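# Lift ring off stake, lay it flat in blue tray

## Task

Remove the ring from the stake and set it down so it rests flat on the bottom of the blue tray, where it must stay once the robot lets go.

## Robot and tools

Robot: two arms over a table. left_arm carries a five-finger left hand and stands on the +y side; right_arm carries a right hand. Calibrated base poses: left_arm (-0.008, +0.235, +0.039) m, quat_wxyz (+1.000, 0, 0, -0.028); right_arm (+0.003, -0.290, +0.028) m, quat_wxyz (+1.000, 0, 0, +0.024). A camera stand is fixed behind the arms. Loose objects may get nudged now and then.

Scene frame: origin at table-top height, midway between the nominal bases; +x out over the table, +z up, +y toward left_arm. Results give each end_effector_position (m) and end_effector_quat_wxyz in this frame, possibly a few cm off.

Hand point: a spot fixed to the palm, 0.15 m out from the wrist face along the fingers. Its +z runs along straight fingers, +y out of the palm, +x across the palm away from the thumb on the right hand (toward the thumb on the left hand). Straight fingers extend 0.06-0.07 m past it along +z, lying 0.06 m behind it along -y. A wrist bracket on the little-finger side reaches 0.10 m across and can collide.

Row layout (used by execute_actions and move): 28 numbers, each in [-1, 1], always for both arms. Numbers 1-14 are left_arm, 15-28 right_arm. Per arm: dx, dy, dz, rx, ry, rz, then thumb_turn, thumb_bend, index, middle, ring, little, force_limit, speed. The first six are an offset, not a pose: measured from that arm's Hand target at the start of the action or move, along the Hand target's own axes. 1.0 equals 0.6 m or 180 degrees; rx, ry, rz form one rotation vector. Six zeros re-request the current Hand target. Repeating an offset moves further. The six finger numbers are absolute targets: -1 open (thumb_turn -1 = beside palm, +1 = opposite the fingers; others -1 straight, +1 curled). force_limit goes from about 0 N at -1 to 10 N at +1 (15 N for the two thumb motors). speed rises from near 0 at -1 to full at +0.48 and above. No number means keep as is: to leave a hand unchanged, resend the eight hand numbers last sent to it; if none were sent yet, send its hand_measured six values plus hand_force_limit and hand_speed.

Tools:
- execute_actions: actions = list of actions; each action is a list of up to 15 rows, one per 1/30 s step; a shorter list repeats its final row. Every row counts from the action's starting Hand target. cameras optional: names, ["all"] or []. An empty actions list returns images.
- move: target = one row, or up to 15 rows, all offsets counted from the same starting Hand targets. speed in m/s, 0.002 to 4.3 (default 0.25); rotation capped at twice that in rad/s; one value or one per target. blend in m rounds corners (0 = stop at each). blocking=false returns early while motion continues. Paths are straight, don't avoid obstacles, and are capped at 10 s. Result adds a "move:" line: done, off_target, moving, held or fault, plus limits=paced (pose clipped) or limits=held (steps withheld).
- wait: seconds 0 to 10; arms hold last command.
- stop: brakes a running move.
- zoom_image: camera (cam_high, cam_left_wrist, cam_right_wrist), region [x0, y0, x1, y1] in pixels, at most 504 by 504, from the latest image.
- show_instructions: shows reference pages.
- finished_scene: ends the scene for good (scene 1, optional).

Control behaviour: each step the commanded orientation is limited to 40 degrees from the measured one. Hands often stop 1-3 cm (up to 5 cm) from the command, usually low; this is not contact. Any further command, even zeros, re-requests the target; if still short, send the remaining gap as an offset. Tiny moves may not begin. Turns can shift the hand point noticeably. A blocked arm keeps pressing until commanded back past its hand point. Keep paths away from an arm's own base.

Gripping: with thumb_turn +1 the hand closes around things 0.035-0.065 m thick, or a handle down to 0.025 m. A motor starts only when its target changes (by 0.002 or more). For a soft grip close at speed -0.94 or below. To squeeze harder, raise force_limit and send a more-closed target than hand_measured; to loosen, send a more-open one. Result lists (same motor order): hand_measured (position on target scale), hand_stopped_by (moving, target, force, stalled, fault), hand_load_n (fingertip load in N, positive pushing open; near 0 means grip lost). Fingertip positions as (y, z) from the hand point: index straight (-0.06, +0.06), half closed (0.00, +0.02), closed (-0.01, -0.04); thumb in front straight (+0.04, -0.03).

Other readings: Joint positions (waist -2.880..2.880, shoulder 0..3.142, elbow 0..3.019, wrist pitch -1.693..1.571, wrist yaw -1.571..1.571, wrist roll -2.094..2.094 rad); joint torques with offsets and noise, numbers 3 and 4 wrapping at ±28 N m; Motor temperatures (MOTOR HOT at 85 °C, at 100 °C the arm drops for 30-60 s).

Cameras: cam_high, cam_left_wrist, cam_right_wrist, each 672x504.

Avoid: arms or hands touching each other, gripping the other hand, fast impacts with fixed or heavy things, dropping or releasing a moving ring, anything falling or left off the table, excessive finger loads, long stretched holds that overheat motors.

Each tool is called after ">>>" as name([rows], argument=value, ...), one row to a line, values as JSON.

Reference images:

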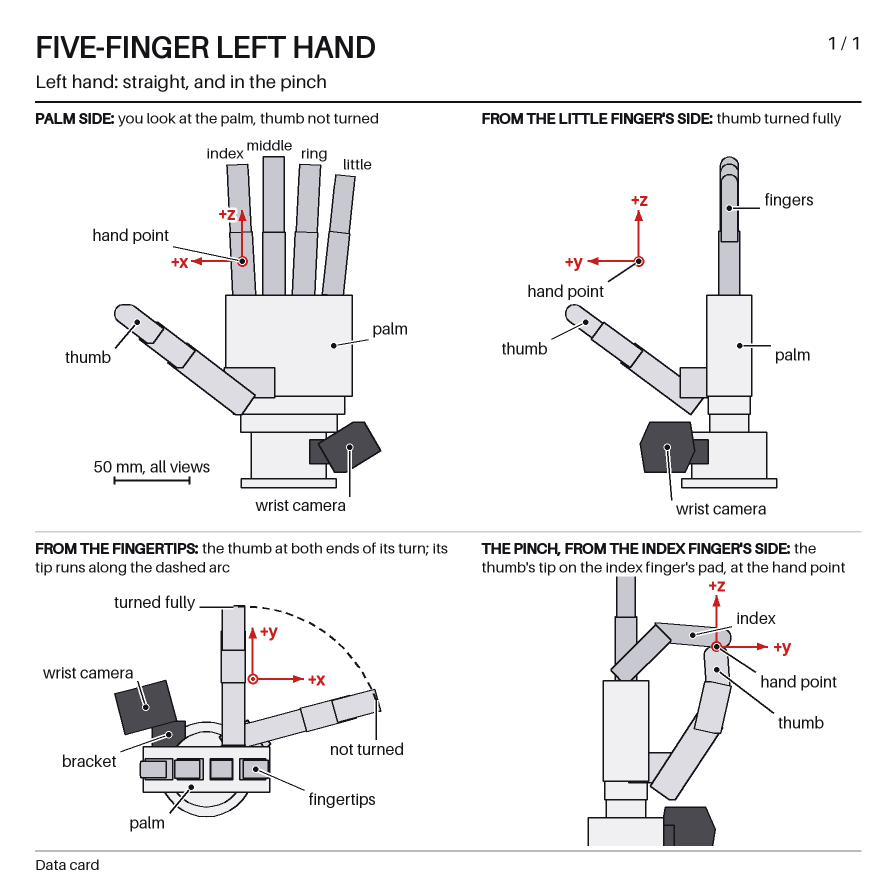

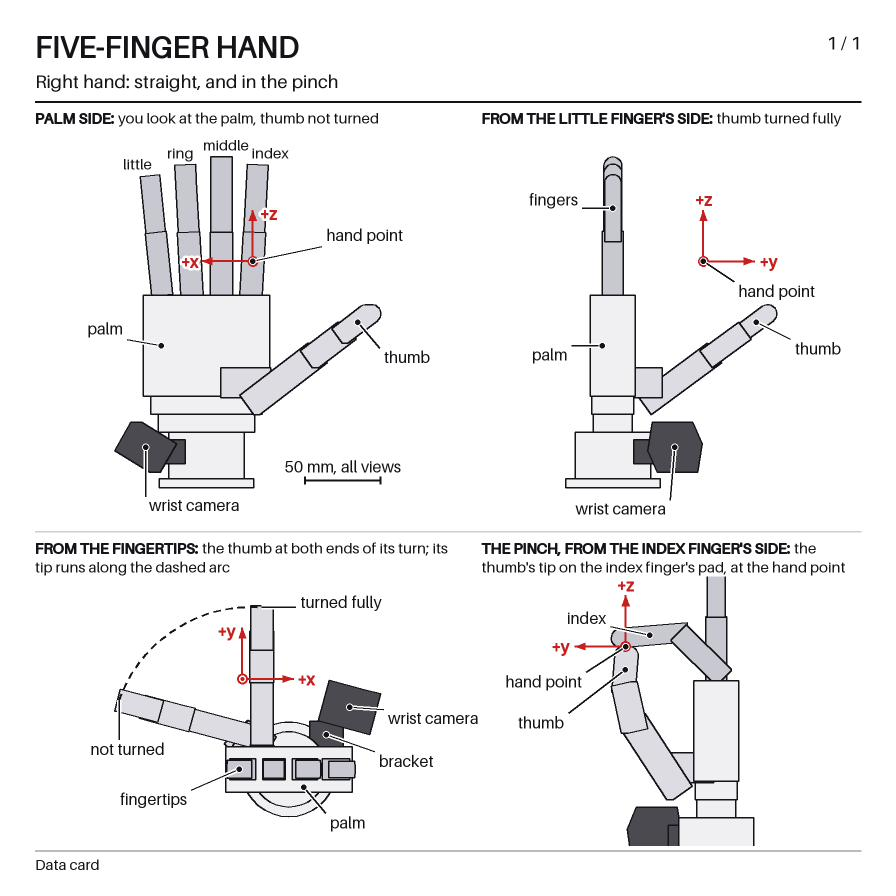

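## Session

>>> execute_actions(actions=[])

Scene clock: 0.00 s.
left_arm: end_effector_position=(+0.6189, +0.1171, +0.2257) hand_measured=(-1.000, -1.000, -1.000, -1.000, -1.000, -1.000) hand_load_n=(+0.0, +0.0, +0.0, +0.0, +0.0, +0.0) hand_stopped_by=(target, target, target, target, target, target) hand_force_limit=0.00 hand_speed=-0.80 end_effector_quat_wxyz=(+0.137, +0.319, +0.936, +0.064) | right_arm: end_effector_position=(+0.2482, -0.4132, +0.3535) hand_measured=(-1.000, -1.000, -1.000, -1.000, -1.000, -1.000) hand_load_n=(+0.0, +0.0, +0.0, +0.0, +0.0, +0.0) hand_stopped_by=(target, target, target, target, target, target) hand_force_limit=0.00 hand_speed=-0.80 end_effector_quat_wxyz=(+0.159, -0.014, +0.987, -0.030)
Joint positions: left_arm=[-0.271 1.845 1.742 -1.192 -0.126 1.917] | right_arm=[-0.886 0.922 1.191 -1.582 -0.199 0.73]
Joint velocities: within noise
Joint torques (N m): no reading
Motor temperatures (°C): left_arm=[29 31 27 29 31 27] | right_arm=[30 35 31 30 28 30]
Heat: left arm: hottest shoulder 31 °C; right arm: hottest shoulder 35 °C.
Hand target: left_arm +0.6245, +0.1151, +0.2258; +0.140, +0.319, +0.935, +0.063 | right_arm +0.2507, -0.4160, +0.3626; +0.166, -0.015, +0.985, -0.038

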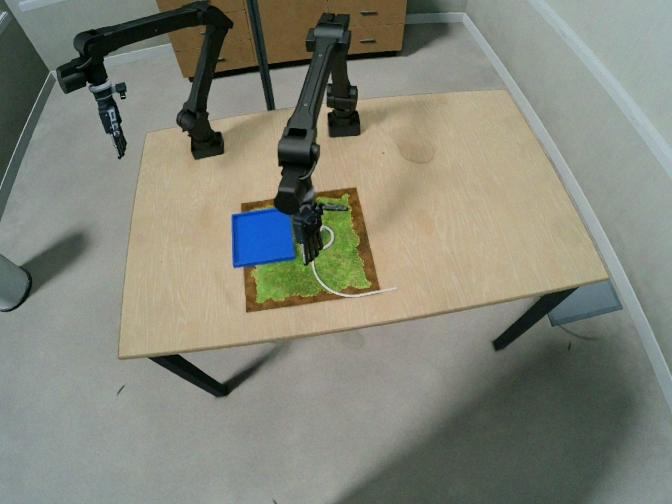

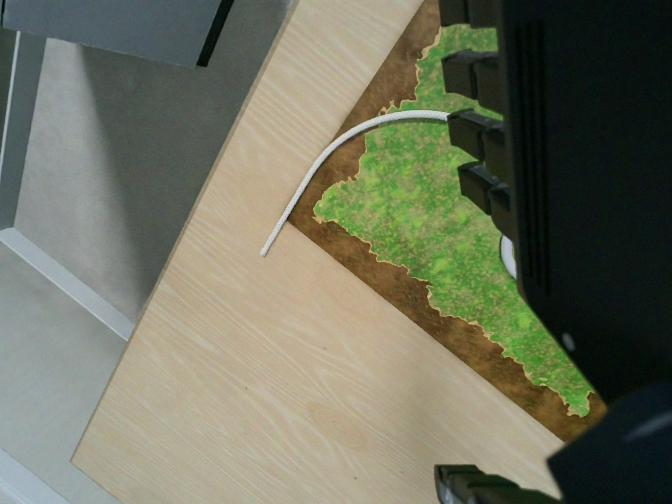

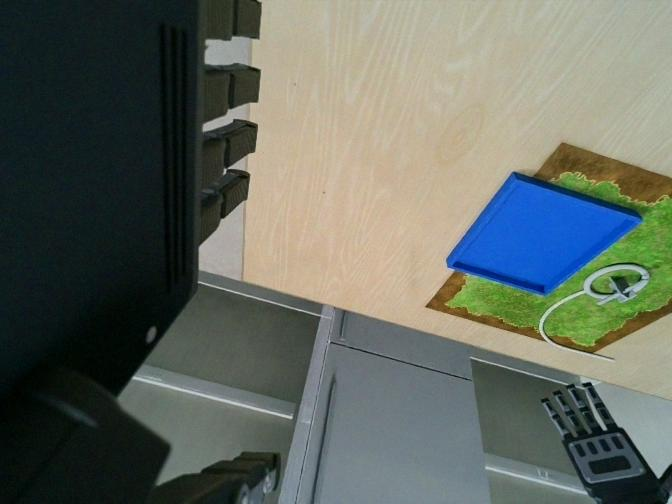

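>>> zoom_image(camera="cam_right_wrist", region=[420, 130, 672, 382])

>>> zoom_image(camera="cam_high", region=[210, 170, 410, 320])

Scaled by 2.000 from the camera's 672x504 image, which has a finer 960x720 frame.

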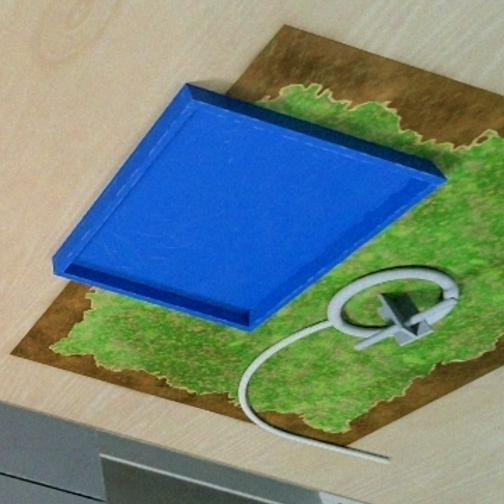

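Scaled by 2.520 from the camera's 672x504 image, which has a finer 960x720 frame.

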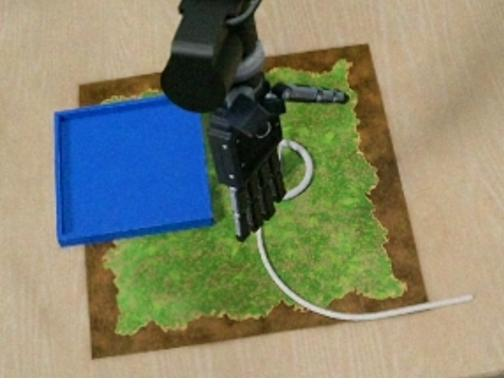

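>>> move(target=[0.237,0.142,-0.233,0,0,0,-1,-1,-1,-1,-1,-1,0,-0.8,0,0,0,0,0,0,-1,-1,-1,-1,-1,-1,0,-0.8], cameras=["all"])

Scene clock: 3.33 s.
left_arm: end_effector_position=(+0.5264, +0.2616, +0.3521) hand_measured=(-1.000, -1.000, -1.000, -1.000, -1.000, -1.000) hand_load_n=(+0.0, +0.0, +0.0, -0.5, +0.0, +0.0) hand_stopped_by=(target, target, target, target, target, target) hand_force_limit=0.00 hand_speed=-0.80 end_effector_quat_wxyz=(+0.150, +0.299, +0.940, +0.069) | right_arm: end_effector_position=(+0.2482, -0.4132, +0.3535) hand_measured=(-1.000, -1.000, -1.000, -1.000, -1.000, -1.000) hand_load_n=(+0.0, +0.0, +0.0, +0.0, +0.0, +0.0) hand_stopped_by=(target, target, target, target, target, target) hand_force_limit=0.00 hand_speed=-0.80 end_effector_quat_wxyz=(+0.159, -0.014, +0.987, -0.030)
Joint positions: left_arm=[-0.046 1.503 1.63 -1.375 -0.073 2.095] | right_arm=[-0.886 0.922 1.191 -1.582 -0.199 0.73]
Joint torques (N m): left_arm=[0.26 -13.8 8.32 0.7 0.02 0.1] | right_arm=[1.73 -4.13 11.77 1.01 -0.23 0.08]
Heat: left arm: hottest shoulder 31 °C; right arm: hottest shoulder 35 °C.
Hand target: left_arm +0.5239, +0.2654, +0.3453; +0.140, +0.319, +0.935, +0.063 | right_arm +0.2507, -0.4160, +0.3626; +0.166, -0.015, +0.985, -0.038
Off the commanded pose: left_arm 0.008 m, 3 deg | right_arm 0.010 m, 1 deg.
joint sent to its limit (left arm) — joint 6 (wrist roll), upper limit. The joint targets still meet the commanded pose.
move: off_target (left_arm)

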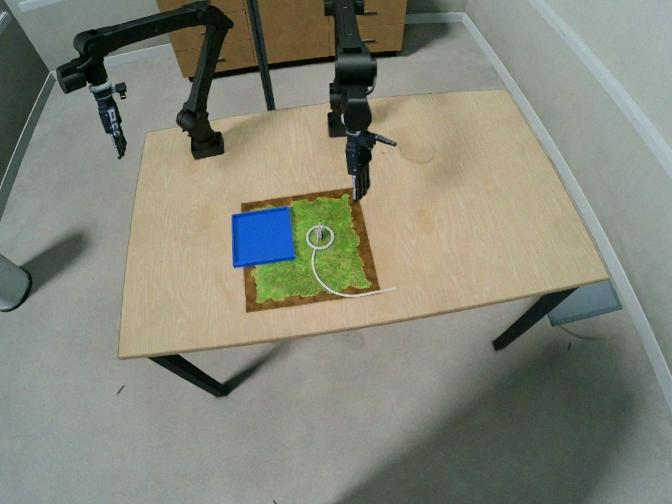

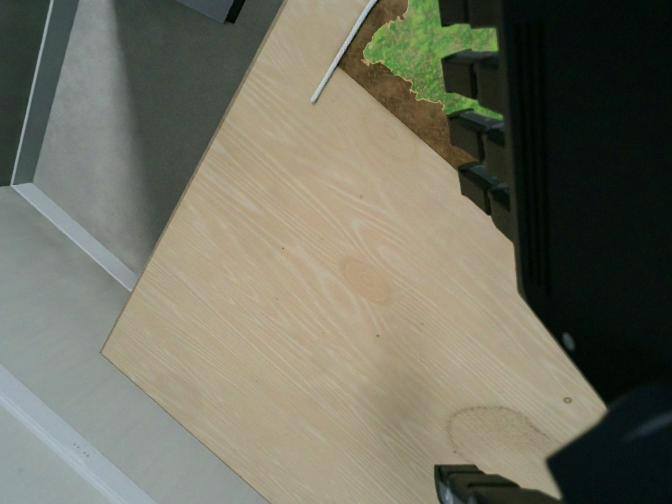

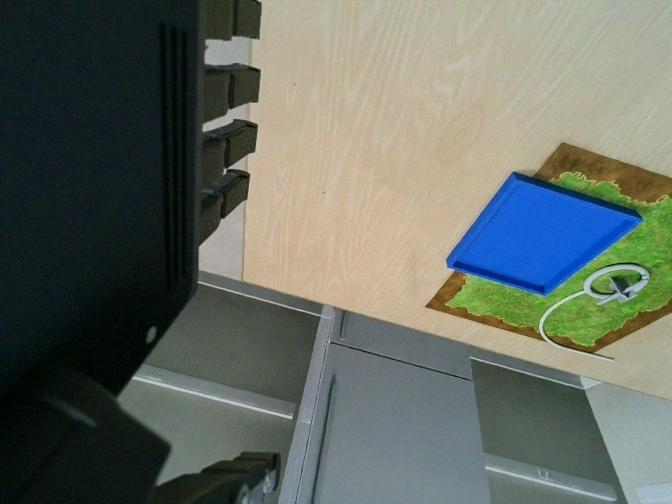

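>>> zoom_image(camera="cam_high", region=[280, 200, 360, 260])

>>> zoom_image(camera="cam_high", region=[220, 180, 400, 315])

>>> zoom_image(camera="cam_right_wrist", region=[530, 240, 672, 370])

Scaled by 6.300 from the camera's 672x504 image, which has a finer 960x720 frame.

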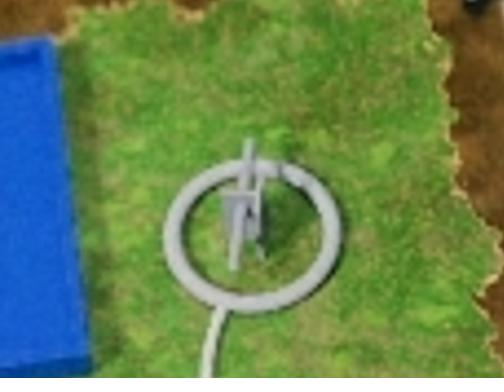

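Scaled by 2.800 from the camera's 672x504 image, which has a finer 960x720 frame.

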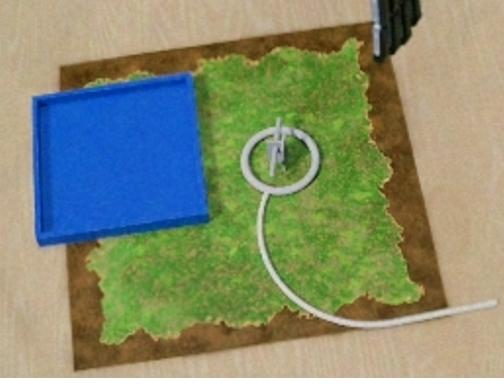

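Scaled by 3.549 from the camera's 672x504 image, which has a finer 960x720 frame.

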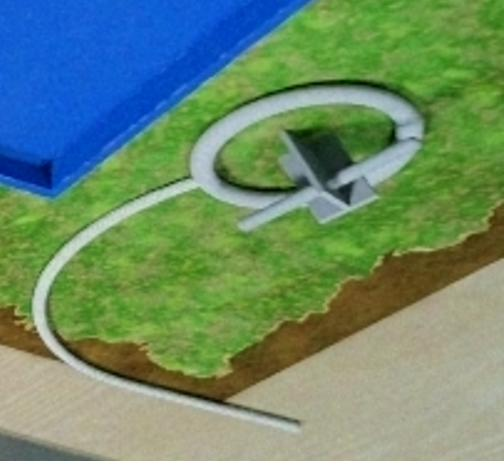

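>>> move(target=[-0.10,-0.41,0.207,0,0,0,-1,-1,-1,-1,-1,-1,0,-0.8,0,0,0,0,0,0,-1,-1,-1,-1,-1,-1,0,-0.8], cameras=["all"])

Scene clock: 12.00 s.
left_arm: end_effector_position=(+0.4645, +0.0403, +0.1997) hand_measured=(-1.000, -1.000, -1.000, -1.000, -1.000, -1.000) hand_load_n=(+0.0, +0.0, +0.0, +0.0, +0.0, +0.0) hand_stopped_by=(target, target, target, target, target, target) hand_force_limit=0.00 hand_speed=-0.80 end_effector_quat_wxyz=(+0.146, +0.322, +0.933, +0.062) | right_arm: end_effector_position=(+0.2482, -0.4132, +0.3535) hand_measured=(-1.000, -1.000, -1.000, -1.000, -1.000, -1.000) hand_load_n=(+0.0, +0.0, +0.0, +0.0, +0.0, +0.0) hand_stopped_by=(target, target, target, target, target, target) hand_force_limit=0.00 hand_speed=-0.80 end_effector_quat_wxyz=(+0.159, -0.014, +0.987, -0.030)
Joint positions: left_arm=[-0.528 1.578 1.32 -1.058 -0.192 1.676] | right_arm=[-0.886 0.922 1.191 -1.582 -0.199 0.73]
Joint torques (N m): left_arm=[-0.32 -12.98 8.36 1.44 -0.29 -0.1] | right_arm=[1.44 -3.9 11.7 1.02 -0.22 0.05]
Heat: left arm: hottest shoulder 31 °C; right arm: hottest shoulder 35 °C.
Hand target: left_arm +0.4646, +0.0382, +0.1892; +0.140, +0.319, +0.935, +0.063 | right_arm +0.2507, -0.4160, +0.3626; +0.166, -0.015, +0.985, -0.038
Off the commanded pose: left_arm 0.011 m, 1 deg | right_arm 0.010 m, 1 deg.
move: off_target (left_arm)

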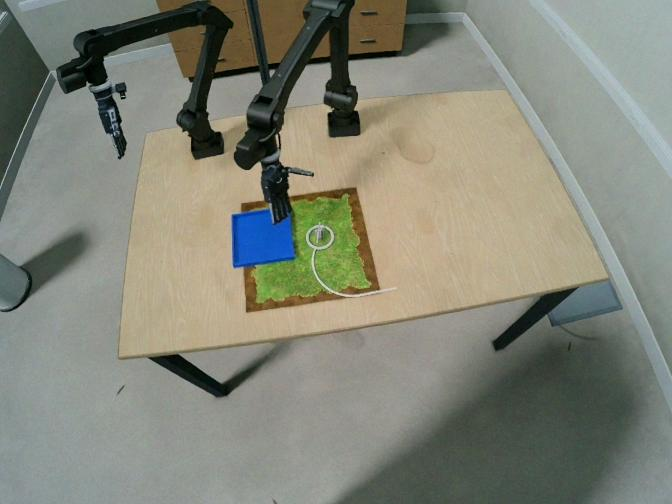

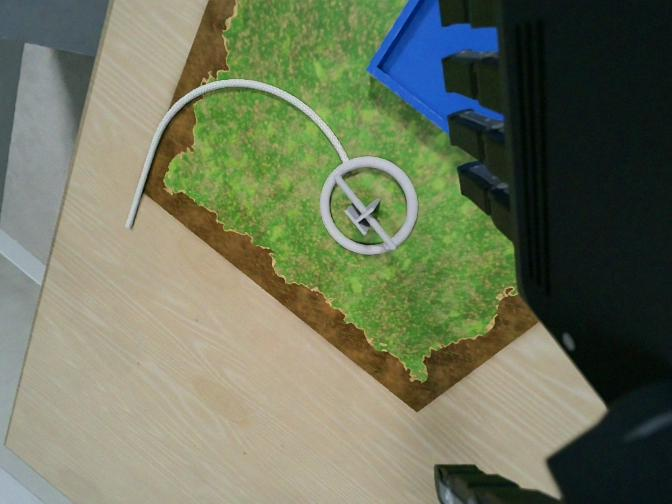

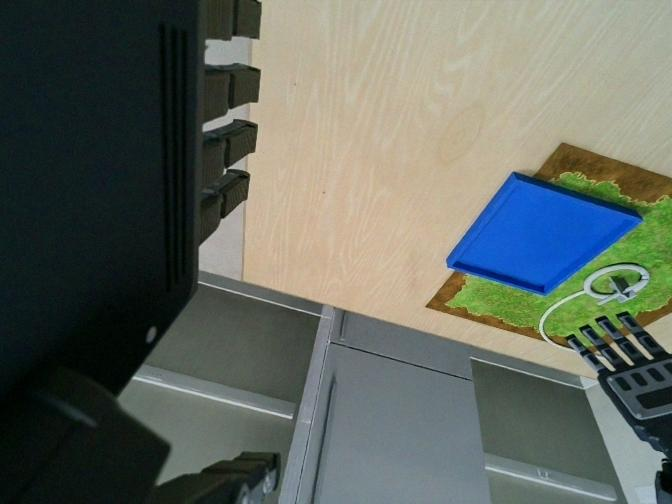

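>>> zoom_image(camera="cam_left_wrist", region=[305, 145, 435, 265])

>>> zoom_image(camera="cam_high", region=[295, 215, 345, 255])

Scaled by 3.877 from the camera's 672x504 image, which has a finer 960x720 frame.

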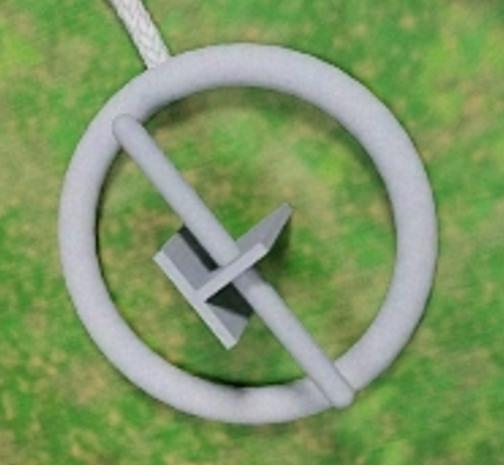

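Scaled by 10.080 from the camera's 672x504 image, which has a finer 960x720 frame.

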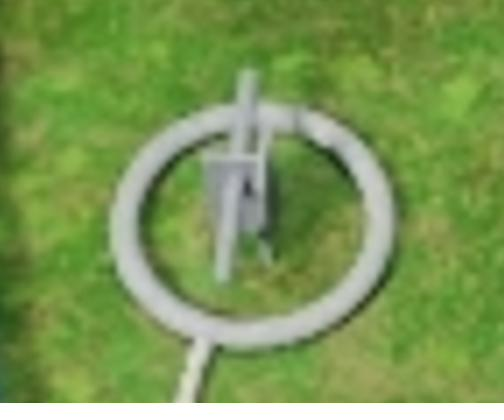

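>>> move([
  [0.181,0.208,-0.191,-0.1354,0.1266,-0.5817,-1,-1,-1,-1,-1,-1,0,-0.8,0,0,0,0,0,0,-1,-1,-1,-1,-1,-1,0,-0.8],
  [0.3567,0.1912,-0.0132,0.0202,-0.2928,0.7556,-1,-1,-1,-1,-1,-1,0,-0.8,0,0,0,0,0,0,-1,-1,-1,-1,-1,-1,0,-0.8],
], blend=[0.03,0], speed=0.35, cameras=["all"])

Scene clock: 40.33 s.
left_arm: end_effector_position=(+0.3680, +0.2575, +0.1739) hand_measured=(-1.000, -1.000, -1.000, -1.000, -1.000, -1.000) hand_load_n=(+0.5, +0.0, +0.0, +0.0, +0.0, +0.0) hand_stopped_by=(target, target, target, target, target, target) hand_force_limit=0.00 hand_speed=-0.80 end_effector_quat_wxyz=(+0.301, +0.951, -0.067, +0.009) | right_arm: end_effector_position=(+0.2482, -0.4132, +0.3535) hand_measured=(-1.000, -1.000, -1.000, -1.000, -1.000, -1.000) hand_load_n=(+0.0, +0.0, +0.0, +0.0, +0.0, +0.0) hand_stopped_by=(target, target, target, target, target, target) hand_force_limit=0.00 hand_speed=-0.80 end_effector_quat_wxyz=(+0.159, -0.014, +0.987, -0.030)
Joint positions: left_arm=[0.537 1.576 1.082 -1.412 0.521 -0.86] | right_arm=[-0.886 0.922 1.191 -1.582 -0.199 0.73]
Joint torques (N m): left_arm=[0.38 -12.92 6.11 0.13 0.66 -0.13] | right_arm=[1.55 -3.72 11.64 1.43 -0.31 0.07]
Motor temperatures (°C): left_arm=[29 31 30 28 30 26] | right_arm=[30 35 36 30 28 29]
Heat: left arm: hottest shoulder 31 °C; right arm: hottest elbow 36 °C.
Hand target: left_arm +0.3665, +0.2599, +0.1732; +0.300, +0.952, -0.057, +0.011 | right_arm +0.2507, -0.4160, +0.3626; +0.166, -0.015, +0.985, -0.038
Off the commanded pose: left_arm 0.003 m, 1 deg | right_arm 0.010 m, 1 deg.
move: done

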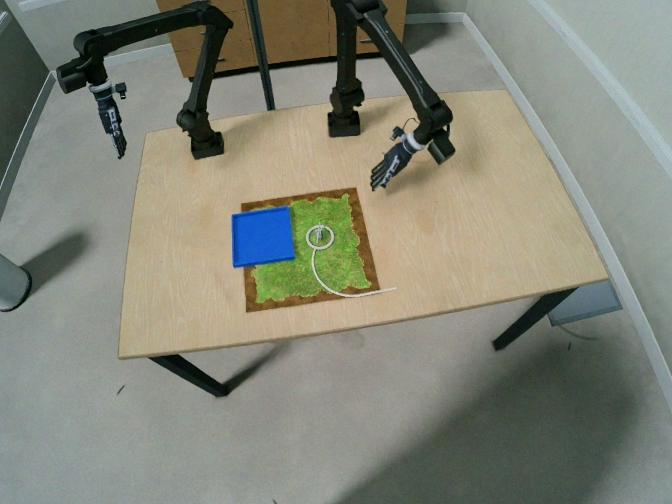

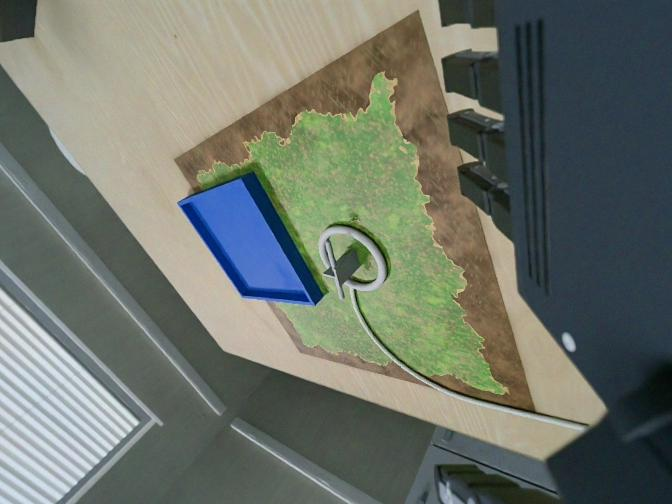

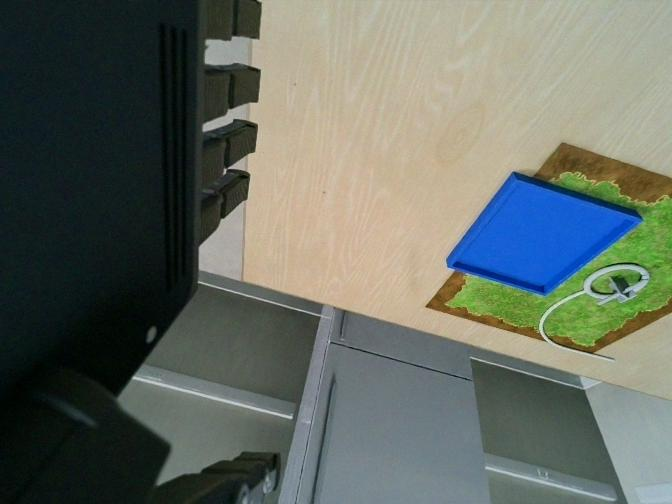

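>>> zoom_image(camera="cam_left_wrist", region=[300, 200, 410, 310])

Scaled by 4.582 from the camera's 672x504 image, which has a finer 960x720 frame.

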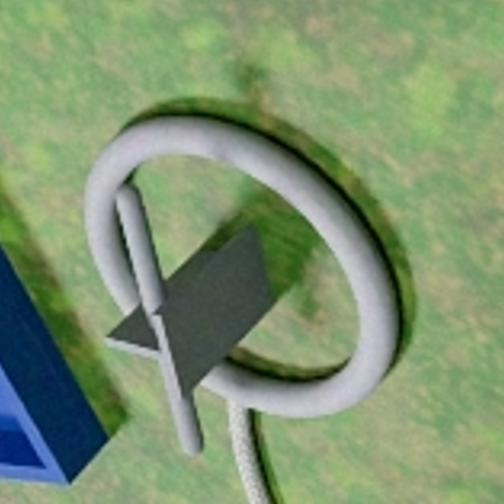

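>>> move(target=[0,0,0,0,0,0,-1,-1,-1,-1,-1,-1,0,-0.8,-0.1607,0.7458,0.3328,0.0876,-0.419,-0.5851,-1,-1,-1,-1,-1,-1,0,-0.8], speed=0.3, cameras=["all"])

Scene clock: 47.50 s.
left_arm: end_effector_position=(+0.3680, +0.2575, +0.1739) hand_measured=(-1.000, -1.000, -1.000, -1.000, -1.000, -1.000) hand_load_n=(+0.0, +0.0, +0.0, +0.0, +0.0, +0.0) hand_stopped_by=(target, target, target, target, target, target) hand_force_limit=0.00 hand_speed=-0.80 end_effector_quat_wxyz=(+0.301, +0.951, -0.067, +0.009) | right_arm: end_effector_position=(+0.3822, +0.0045, +0.1488) hand_measured=(-1.000, -1.000, -1.000, -1.000, -1.000, -1.000) hand_load_n=(+0.0, +0.0, +0.0, +0.0, +0.0, +0.0) hand_stopped_by=(target, target, target, target, target, target) hand_force_limit=0.00 hand_speed=-0.80 end_effector_quat_wxyz=(-0.543, +0.739, -0.330, +0.225)
Joint positions: left_arm=[0.537 1.576 1.082 -1.412 0.521 -0.861] | right_arm=[0.461 1.238 0.524 0.39 -0.236 -0.051]
Joint torques (N m): left_arm=[0.56 -13.22 6.09 0.18 0.67 -0.11] | right_arm=[2.9 -6.3 13.08 3.12 -0.29 -0.04]
Heat: left arm: hottest shoulder 32 °C; right arm: hottest elbow 36 °C.
Hand target: left_arm +0.3665, +0.2599, +0.1732; +0.300, +0.952, -0.057, +0.011 | right_arm +0.3996, +0.0200, +0.1701; -0.560, +0.730, -0.310, +0.238
Off the commanded pose: left_arm 0.003 m, 1 deg | right_arm 0.031 m, 4 deg.
move: off_target (right_arm)

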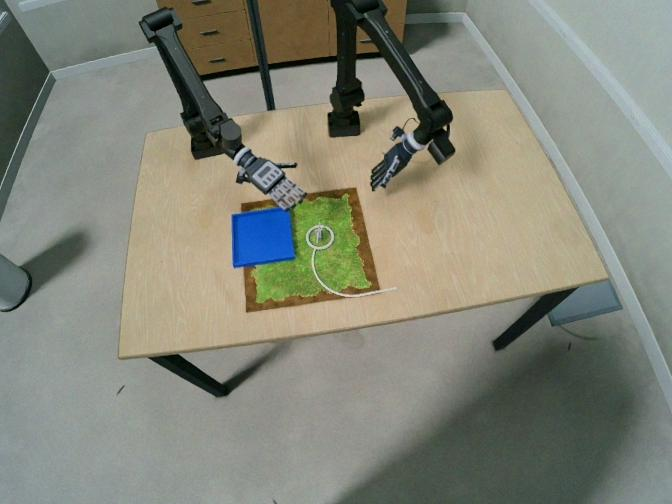

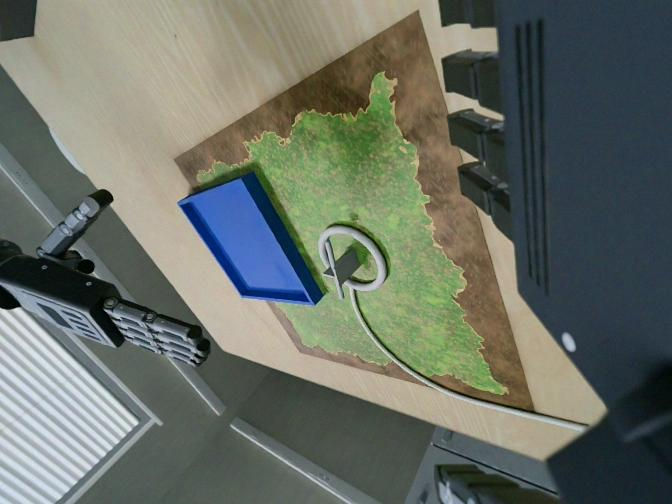

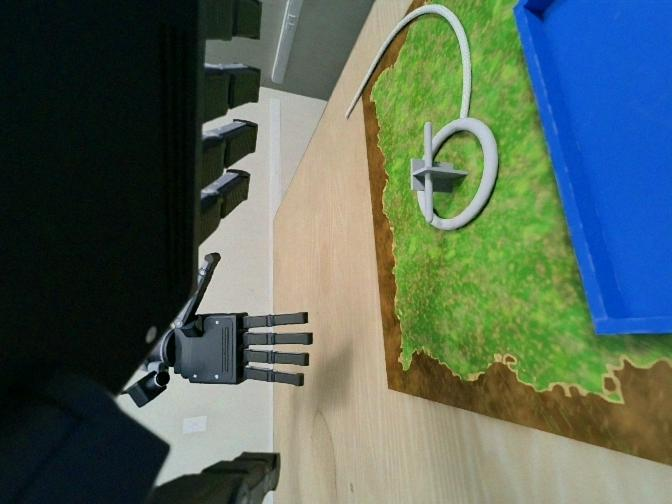

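>>> move(target=[0,0,0,0,0,0,-1,-1,-1,-1,-1,-1,0,-0.8,0,0,0,0,0,0,1,-0.2,0,0,1,1,0,0], cameras=["all"])

>>> zoom_image(camera="cam_left_wrist", region=[0, 150, 400, 450])

Scene clock: 49.40 s.
left_arm: end_effector_position=(+0.3680, +0.2575, +0.1739) hand_measured=(-1.000, -1.000, -1.000, -1.000, -1.000, -1.000) hand_load_n=(+0.0, +0.0, +0.0, +0.0, +0.0, +0.0) hand_stopped_by=(target, target, target, target, target, target) hand_force_limit=0.00 hand_speed=-0.80 end_effector_quat_wxyz=(+0.301, +0.951, -0.067, +0.009) | right_arm: end_effector_position=(+0.3822, +0.0045, +0.1487) hand_measured=(+1.000, -0.200, +0.000, +0.000, +1.000, +1.000) hand_load_n=(-0.5, +0.0, +0.0, +0.0, +0.0, +0.0) hand_stopped_by=(target, target, target, target, target, target) hand_force_limit=0.00 hand_speed=0.00 end_effector_quat_wxyz=(-0.543, +0.739, -0.328, +0.226)
Joint positions: left_arm=[0.537 1.576 1.082 -1.412 0.521 -0.861] | right_arm=[0.461 1.238 0.524 0.391 -0.237 -0.055]
Joint torques (N m): left_arm=[0.5 -12.81 6.04 0.13 0.66 -0.12] | right_arm=[1.85 -7 12.98 3.04 -0.22 -0.02]
Heat: left arm: hottest shoulder 32 °C; right arm: hottest elbow 37 °C.
Hand target: left_arm +0.3665, +0.2599, +0.1732; +0.300, +0.952, -0.057, +0.011 | right_arm +0.3996, +0.0200, +0.1699; -0.560, +0.730, -0.310, +0.238
Off the commanded pose: left_arm 0.003 m, 1 deg | right_arm 0.032 m, 3 deg.
move: off_target (right_arm)

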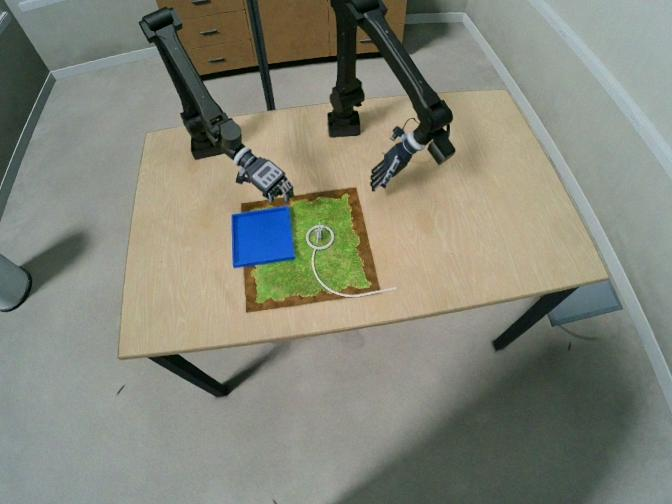

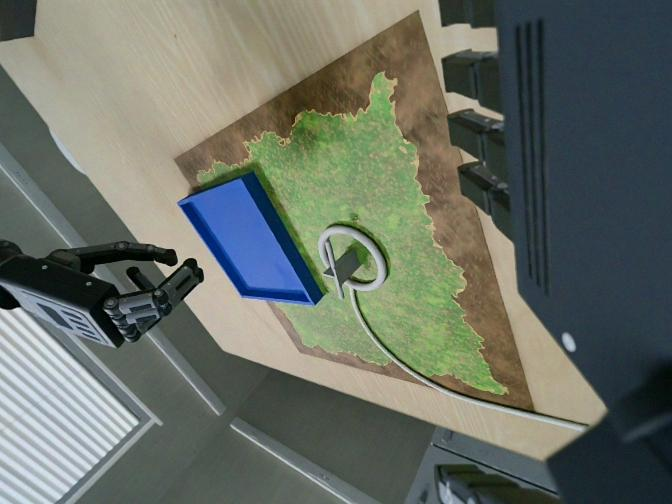

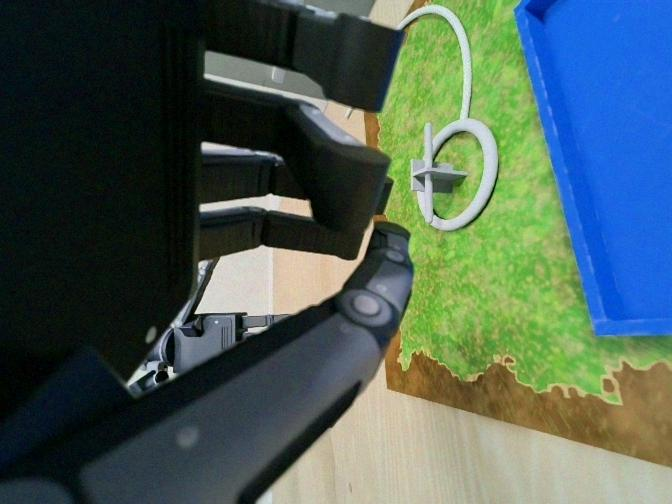

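Scaled by 1.260 from the camera's 672x504 image, which has a finer 960x720 frame.

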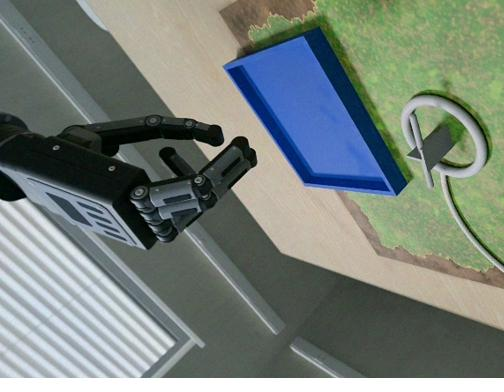

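>>> zoom_image(camera="cam_right_wrist", region=[200, 0, 504, 300])

Scaled by 1.658 from the camera's 672x504 image, which has a finer 960x720 frame.

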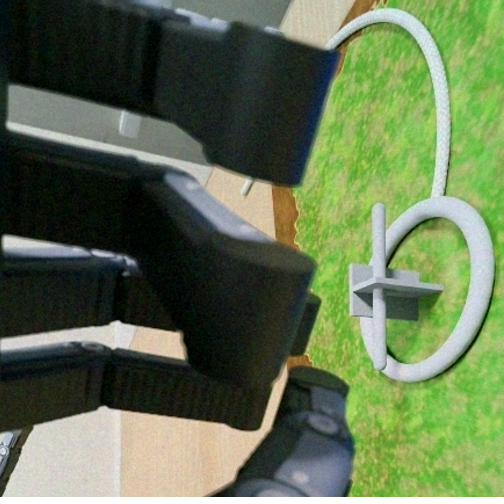

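>>> move(target=[0,0,0,0,0,0,-1,-1,-1,-1,-1,-1,0,-0.8,0.0153,0.038,0.11,0,0,0,1,-0.2,0,0,1,1,0,0], speed=0.15, cameras=["cam_left_wrist","cam_right_wrist"])

>>> zoom_image(camera="cam_left_wrist", region=[180, 170, 420, 350])

Scene clock: 53.73 s.
left_arm: end_effector_position=(+0.3680, +0.2575, +0.1739) hand_measured=(-1.000, -1.000, -1.000, -1.000, -1.000, -1.000) hand_load_n=(+0.0, +0.0, +0.0, +0.0, +0.5, +0.0) hand_stopped_by=(target, target, target, target, target, target) hand_force_limit=0.00 hand_speed=-0.80 end_effector_quat_wxyz=(+0.301, +0.951, -0.067, +0.009) | right_arm: end_effector_position=(+0.4317, +0.0371, +0.1157) hand_measured=(+1.000, -0.200, +0.000, +0.000, +1.000, +1.000) hand_load_n=(+0.0, +0.0, +0.0, +0.0, +0.0, +0.0) hand_stopped_by=(target, target, target, target, target, target) hand_force_limit=0.00 hand_speed=0.00 end_effector_quat_wxyz=(-0.545, +0.739, -0.325, +0.227)
Joint positions: left_arm=[0.537 1.576 1.082 -1.412 0.521 -0.861] | right_arm=[0.471 1.487 0.635 0.536 -0.231 -0.055]
Joint torques (N m): left_arm=[0.32 -12.86 6.09 0.16 0.67 -0.1] | right_arm=[2.32 -9.88 11.85 3.28 0.1 -0.03]
Heat: left arm: hottest shoulder 32 °C; right arm: hottest elbow 37 °C.
Hand target: left_arm +0.3665, +0.2599, +0.1732; +0.300, +0.952, -0.057, +0.011 | right_arm +0.4475, +0.0537, +0.1308; -0.560, +0.730, -0.310, +0.238
Off the commanded pose: left_arm 0.003 m, 1 deg | right_arm 0.027 m, 3 deg.
move: off_target (right_arm)
Images, in order (width x height): cam_left_wrist 672x504, cam_right_wrist 672x504.

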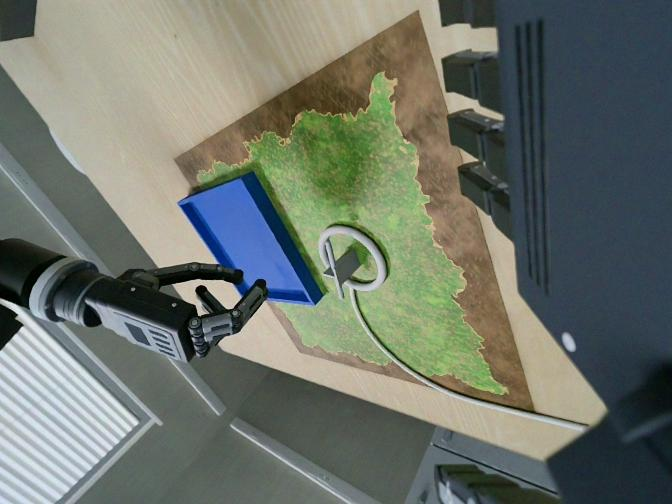

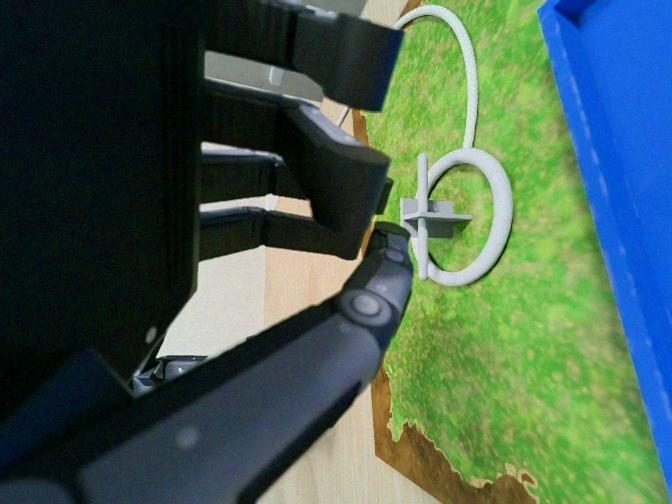

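Scaled by 2.100 from the camera's 672x504 image, which has a finer 960x720 frame.

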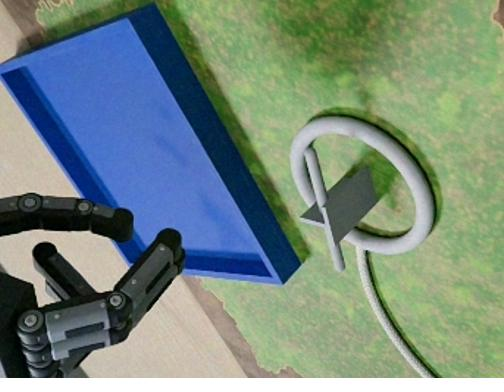

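>>> move(target=[0,0,0,0,0,0,-1,-1,-1,-1,-1,-1,0,-0.8,0,0.0805,0.0216,0,0,0,1,-0.2,0,0,1,1,0,0], speed=0.1, cameras=["cam_left_wrist","cam_right_wrist"])

>>> zoom_image(camera="cam_left_wrist", region=[210, 190, 400, 330])

>>> zoom_image(camera="cam_right_wrist", region=[300, 100, 540, 320])

Scene clock: 57.70 s.
left_arm: end_effector_position=(+0.3680, +0.2575, +0.1739) hand_measured=(-1.000, -1.000, -1.000, -1.000, -1.000, -1.000) hand_load_n=(+0.0, +0.0, +0.0, +0.0, +0.0, +0.0) hand_stopped_by=(target, target, target, target, target, target) hand_force_limit=0.00 hand_speed=-0.80 end_effector_quat_wxyz=(+0.301, +0.951, -0.067, +0.009) | right_arm: end_effector_position=(+0.4444, +0.0443, +0.0798) hand_measured=(+1.000, -0.200, +0.000, +0.000, +1.000, +1.000) hand_load_n=(+0.0, +0.0, +0.0, +0.0, +0.0, +0.0) hand_stopped_by=(target, target, target, target, target, target) hand_force_limit=0.00 hand_speed=0.00 end_effector_quat_wxyz=(-0.554, +0.732, -0.320, +0.234)
Joint positions: left_arm=[0.537 1.576 1.082 -1.412 0.521 -0.861] | right_arm=[0.471 1.632 0.635 0.709 -0.23 -0.055]
Joint torques (N m): left_arm=[0.32 -12.86 6.11 0.14 0.66 -0.11] | right_arm=[2.78 -11.69 7.92 3.15 0.06 -0.05]
Heat: left arm: hottest shoulder 32 °C; right arm: hottest elbow 37 °C.
Hand target: left_arm +0.3665, +0.2599, +0.1732; +0.300, +0.952, -0.057, +0.011 | right_arm +0.4476, +0.0536, +0.0808; -0.560, +0.730, -0.310, +0.238
Off the commanded pose: left_arm 0.003 m, 1 deg | right_arm 0.010 m, 1 deg.
move: done
Images, in order (width x height): cam_left_wrist 672x504, cam_right_wrist 672x504.

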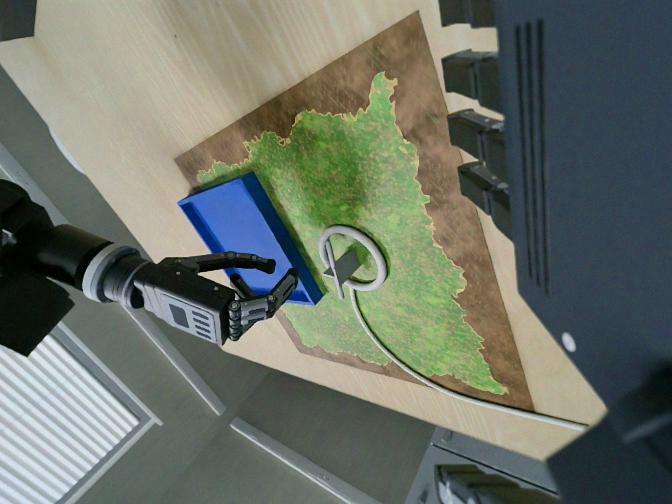

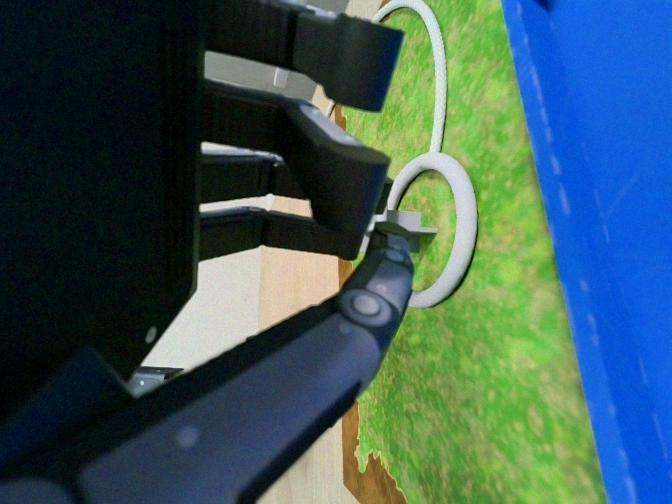

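Scaled by 2.653 from the camera's 672x504 image, which has a finer 960x720 frame.

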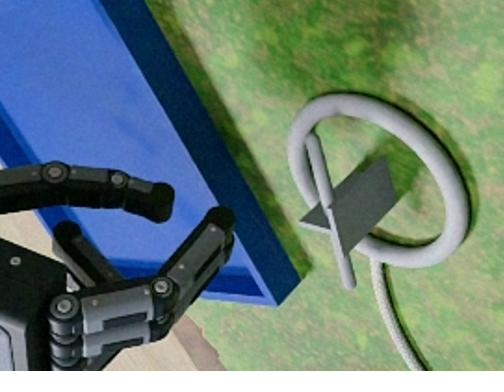

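Scaled by 2.100 from the camera's 672x504 image, which has a finer 960x720 frame.

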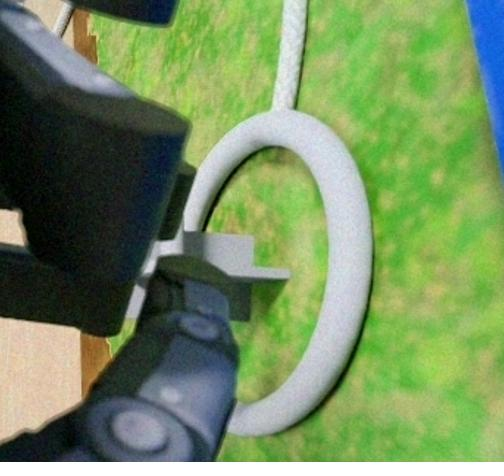

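>>> move(target=[0,0,0,0,0,0,-1,-1,-1,-1,-1,-1,0,-0.8,-0.0057,0.0528,0.0282,0,0,0,1,-0.2,0,0,1,1,0,0], speed=0.1, cameras=["cam_left_wrist","cam_right_wrist"])

>>> zoom_image(camera="cam_left_wrist", region=[250, 200, 400, 310])

>>> zoom_image(camera="cam_right_wrist", region=[300, 100, 520, 340])

Scene clock: 62.03 s.
left_arm: end_effector_position=(+0.3680, +0.2575, +0.1739) hand_measured=(-1.000, -1.000, -1.000, -1.000, -1.000, -1.000) hand_load_n=(+0.5, +0.0, +0.0, +0.0, +0.0, +0.0) hand_stopped_by=(target, target, target, target, target, target) hand_force_limit=0.00 hand_speed=-0.80 end_effector_quat_wxyz=(+0.301, +0.951, -0.067, +0.009) | right_arm: end_effector_position=(+0.4444, +0.0502, +0.0415) hand_measured=(+1.000, -0.200, +0.000, +0.000, +1.000, +1.000) hand_load_n=(+0.5, +0.0, +0.0, +0.0, +0.0, +0.0) hand_stopped_by=(target, target, target, target, target, target) hand_force_limit=0.00 hand_speed=0.00 end_effector_quat_wxyz=(-0.551, +0.735, -0.320, +0.233)
Joint positions: left_arm=[0.537 1.576 1.082 -1.412 0.521 -0.861] | right_arm=[0.485 1.751 0.635 0.82 -0.218 -0.055]
Joint torques (N m): left_arm=[0.5 -12.98 6.05 0.1 0.68 -0.12] | right_arm=[2.73 -12.63 7.87 3.14 0.13 0.03]
Heat: left arm: hottest shoulder 32 °C; right arm: hottest elbow 37 °C.
Hand target: left_arm +0.3665, +0.2599, +0.1732; +0.300, +0.952, -0.057, +0.011 | right_arm +0.4511, +0.0617, +0.0458; -0.560, +0.730, -0.310, +0.238
Off the commanded pose: left_arm 0.003 m, 1 deg | right_arm 0.014 m, 2 deg.
move: off_target (right_arm)
Images, in order (width x height): cam_left_wrist 672x504, cam_right_wrist 672x504.

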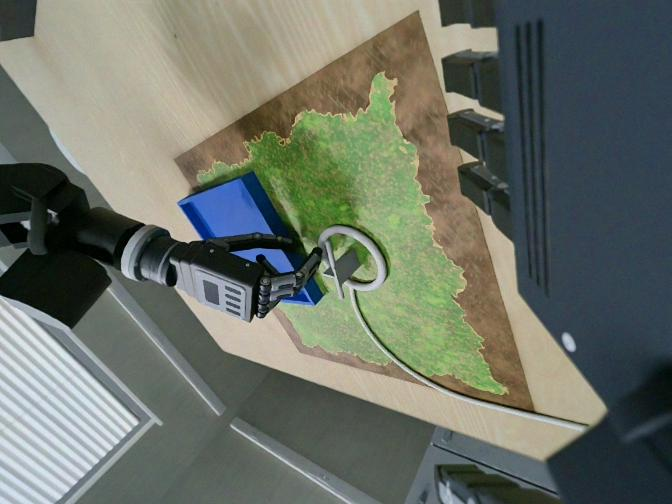

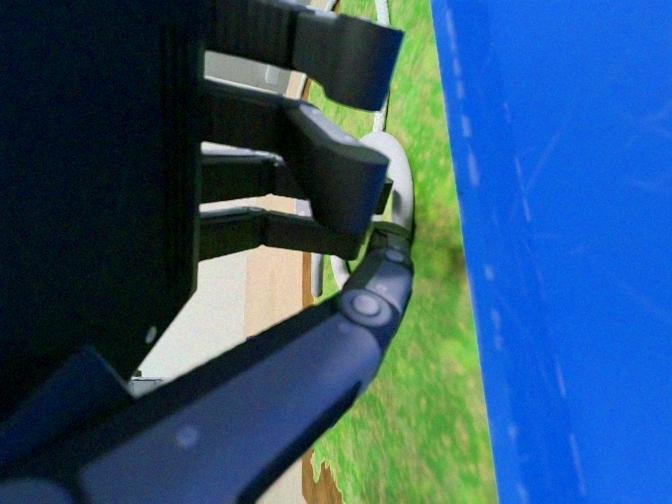

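Scaled by 3.360 from the camera's 672x504 image, which has a finer 960x720 frame.

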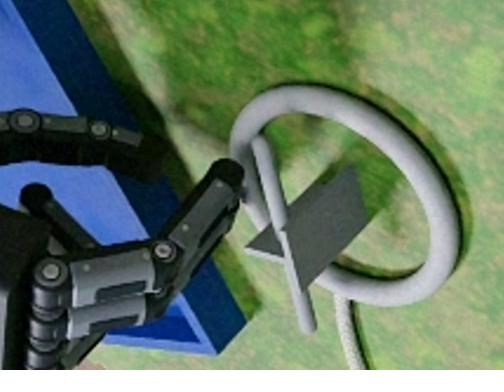

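Scaled by 2.100 from the camera's 672x504 image, which has a finer 960x720 frame.

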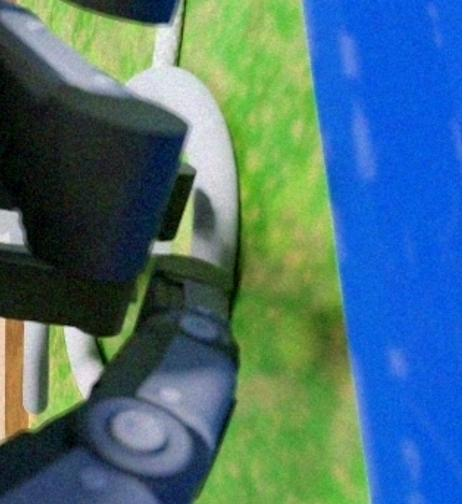

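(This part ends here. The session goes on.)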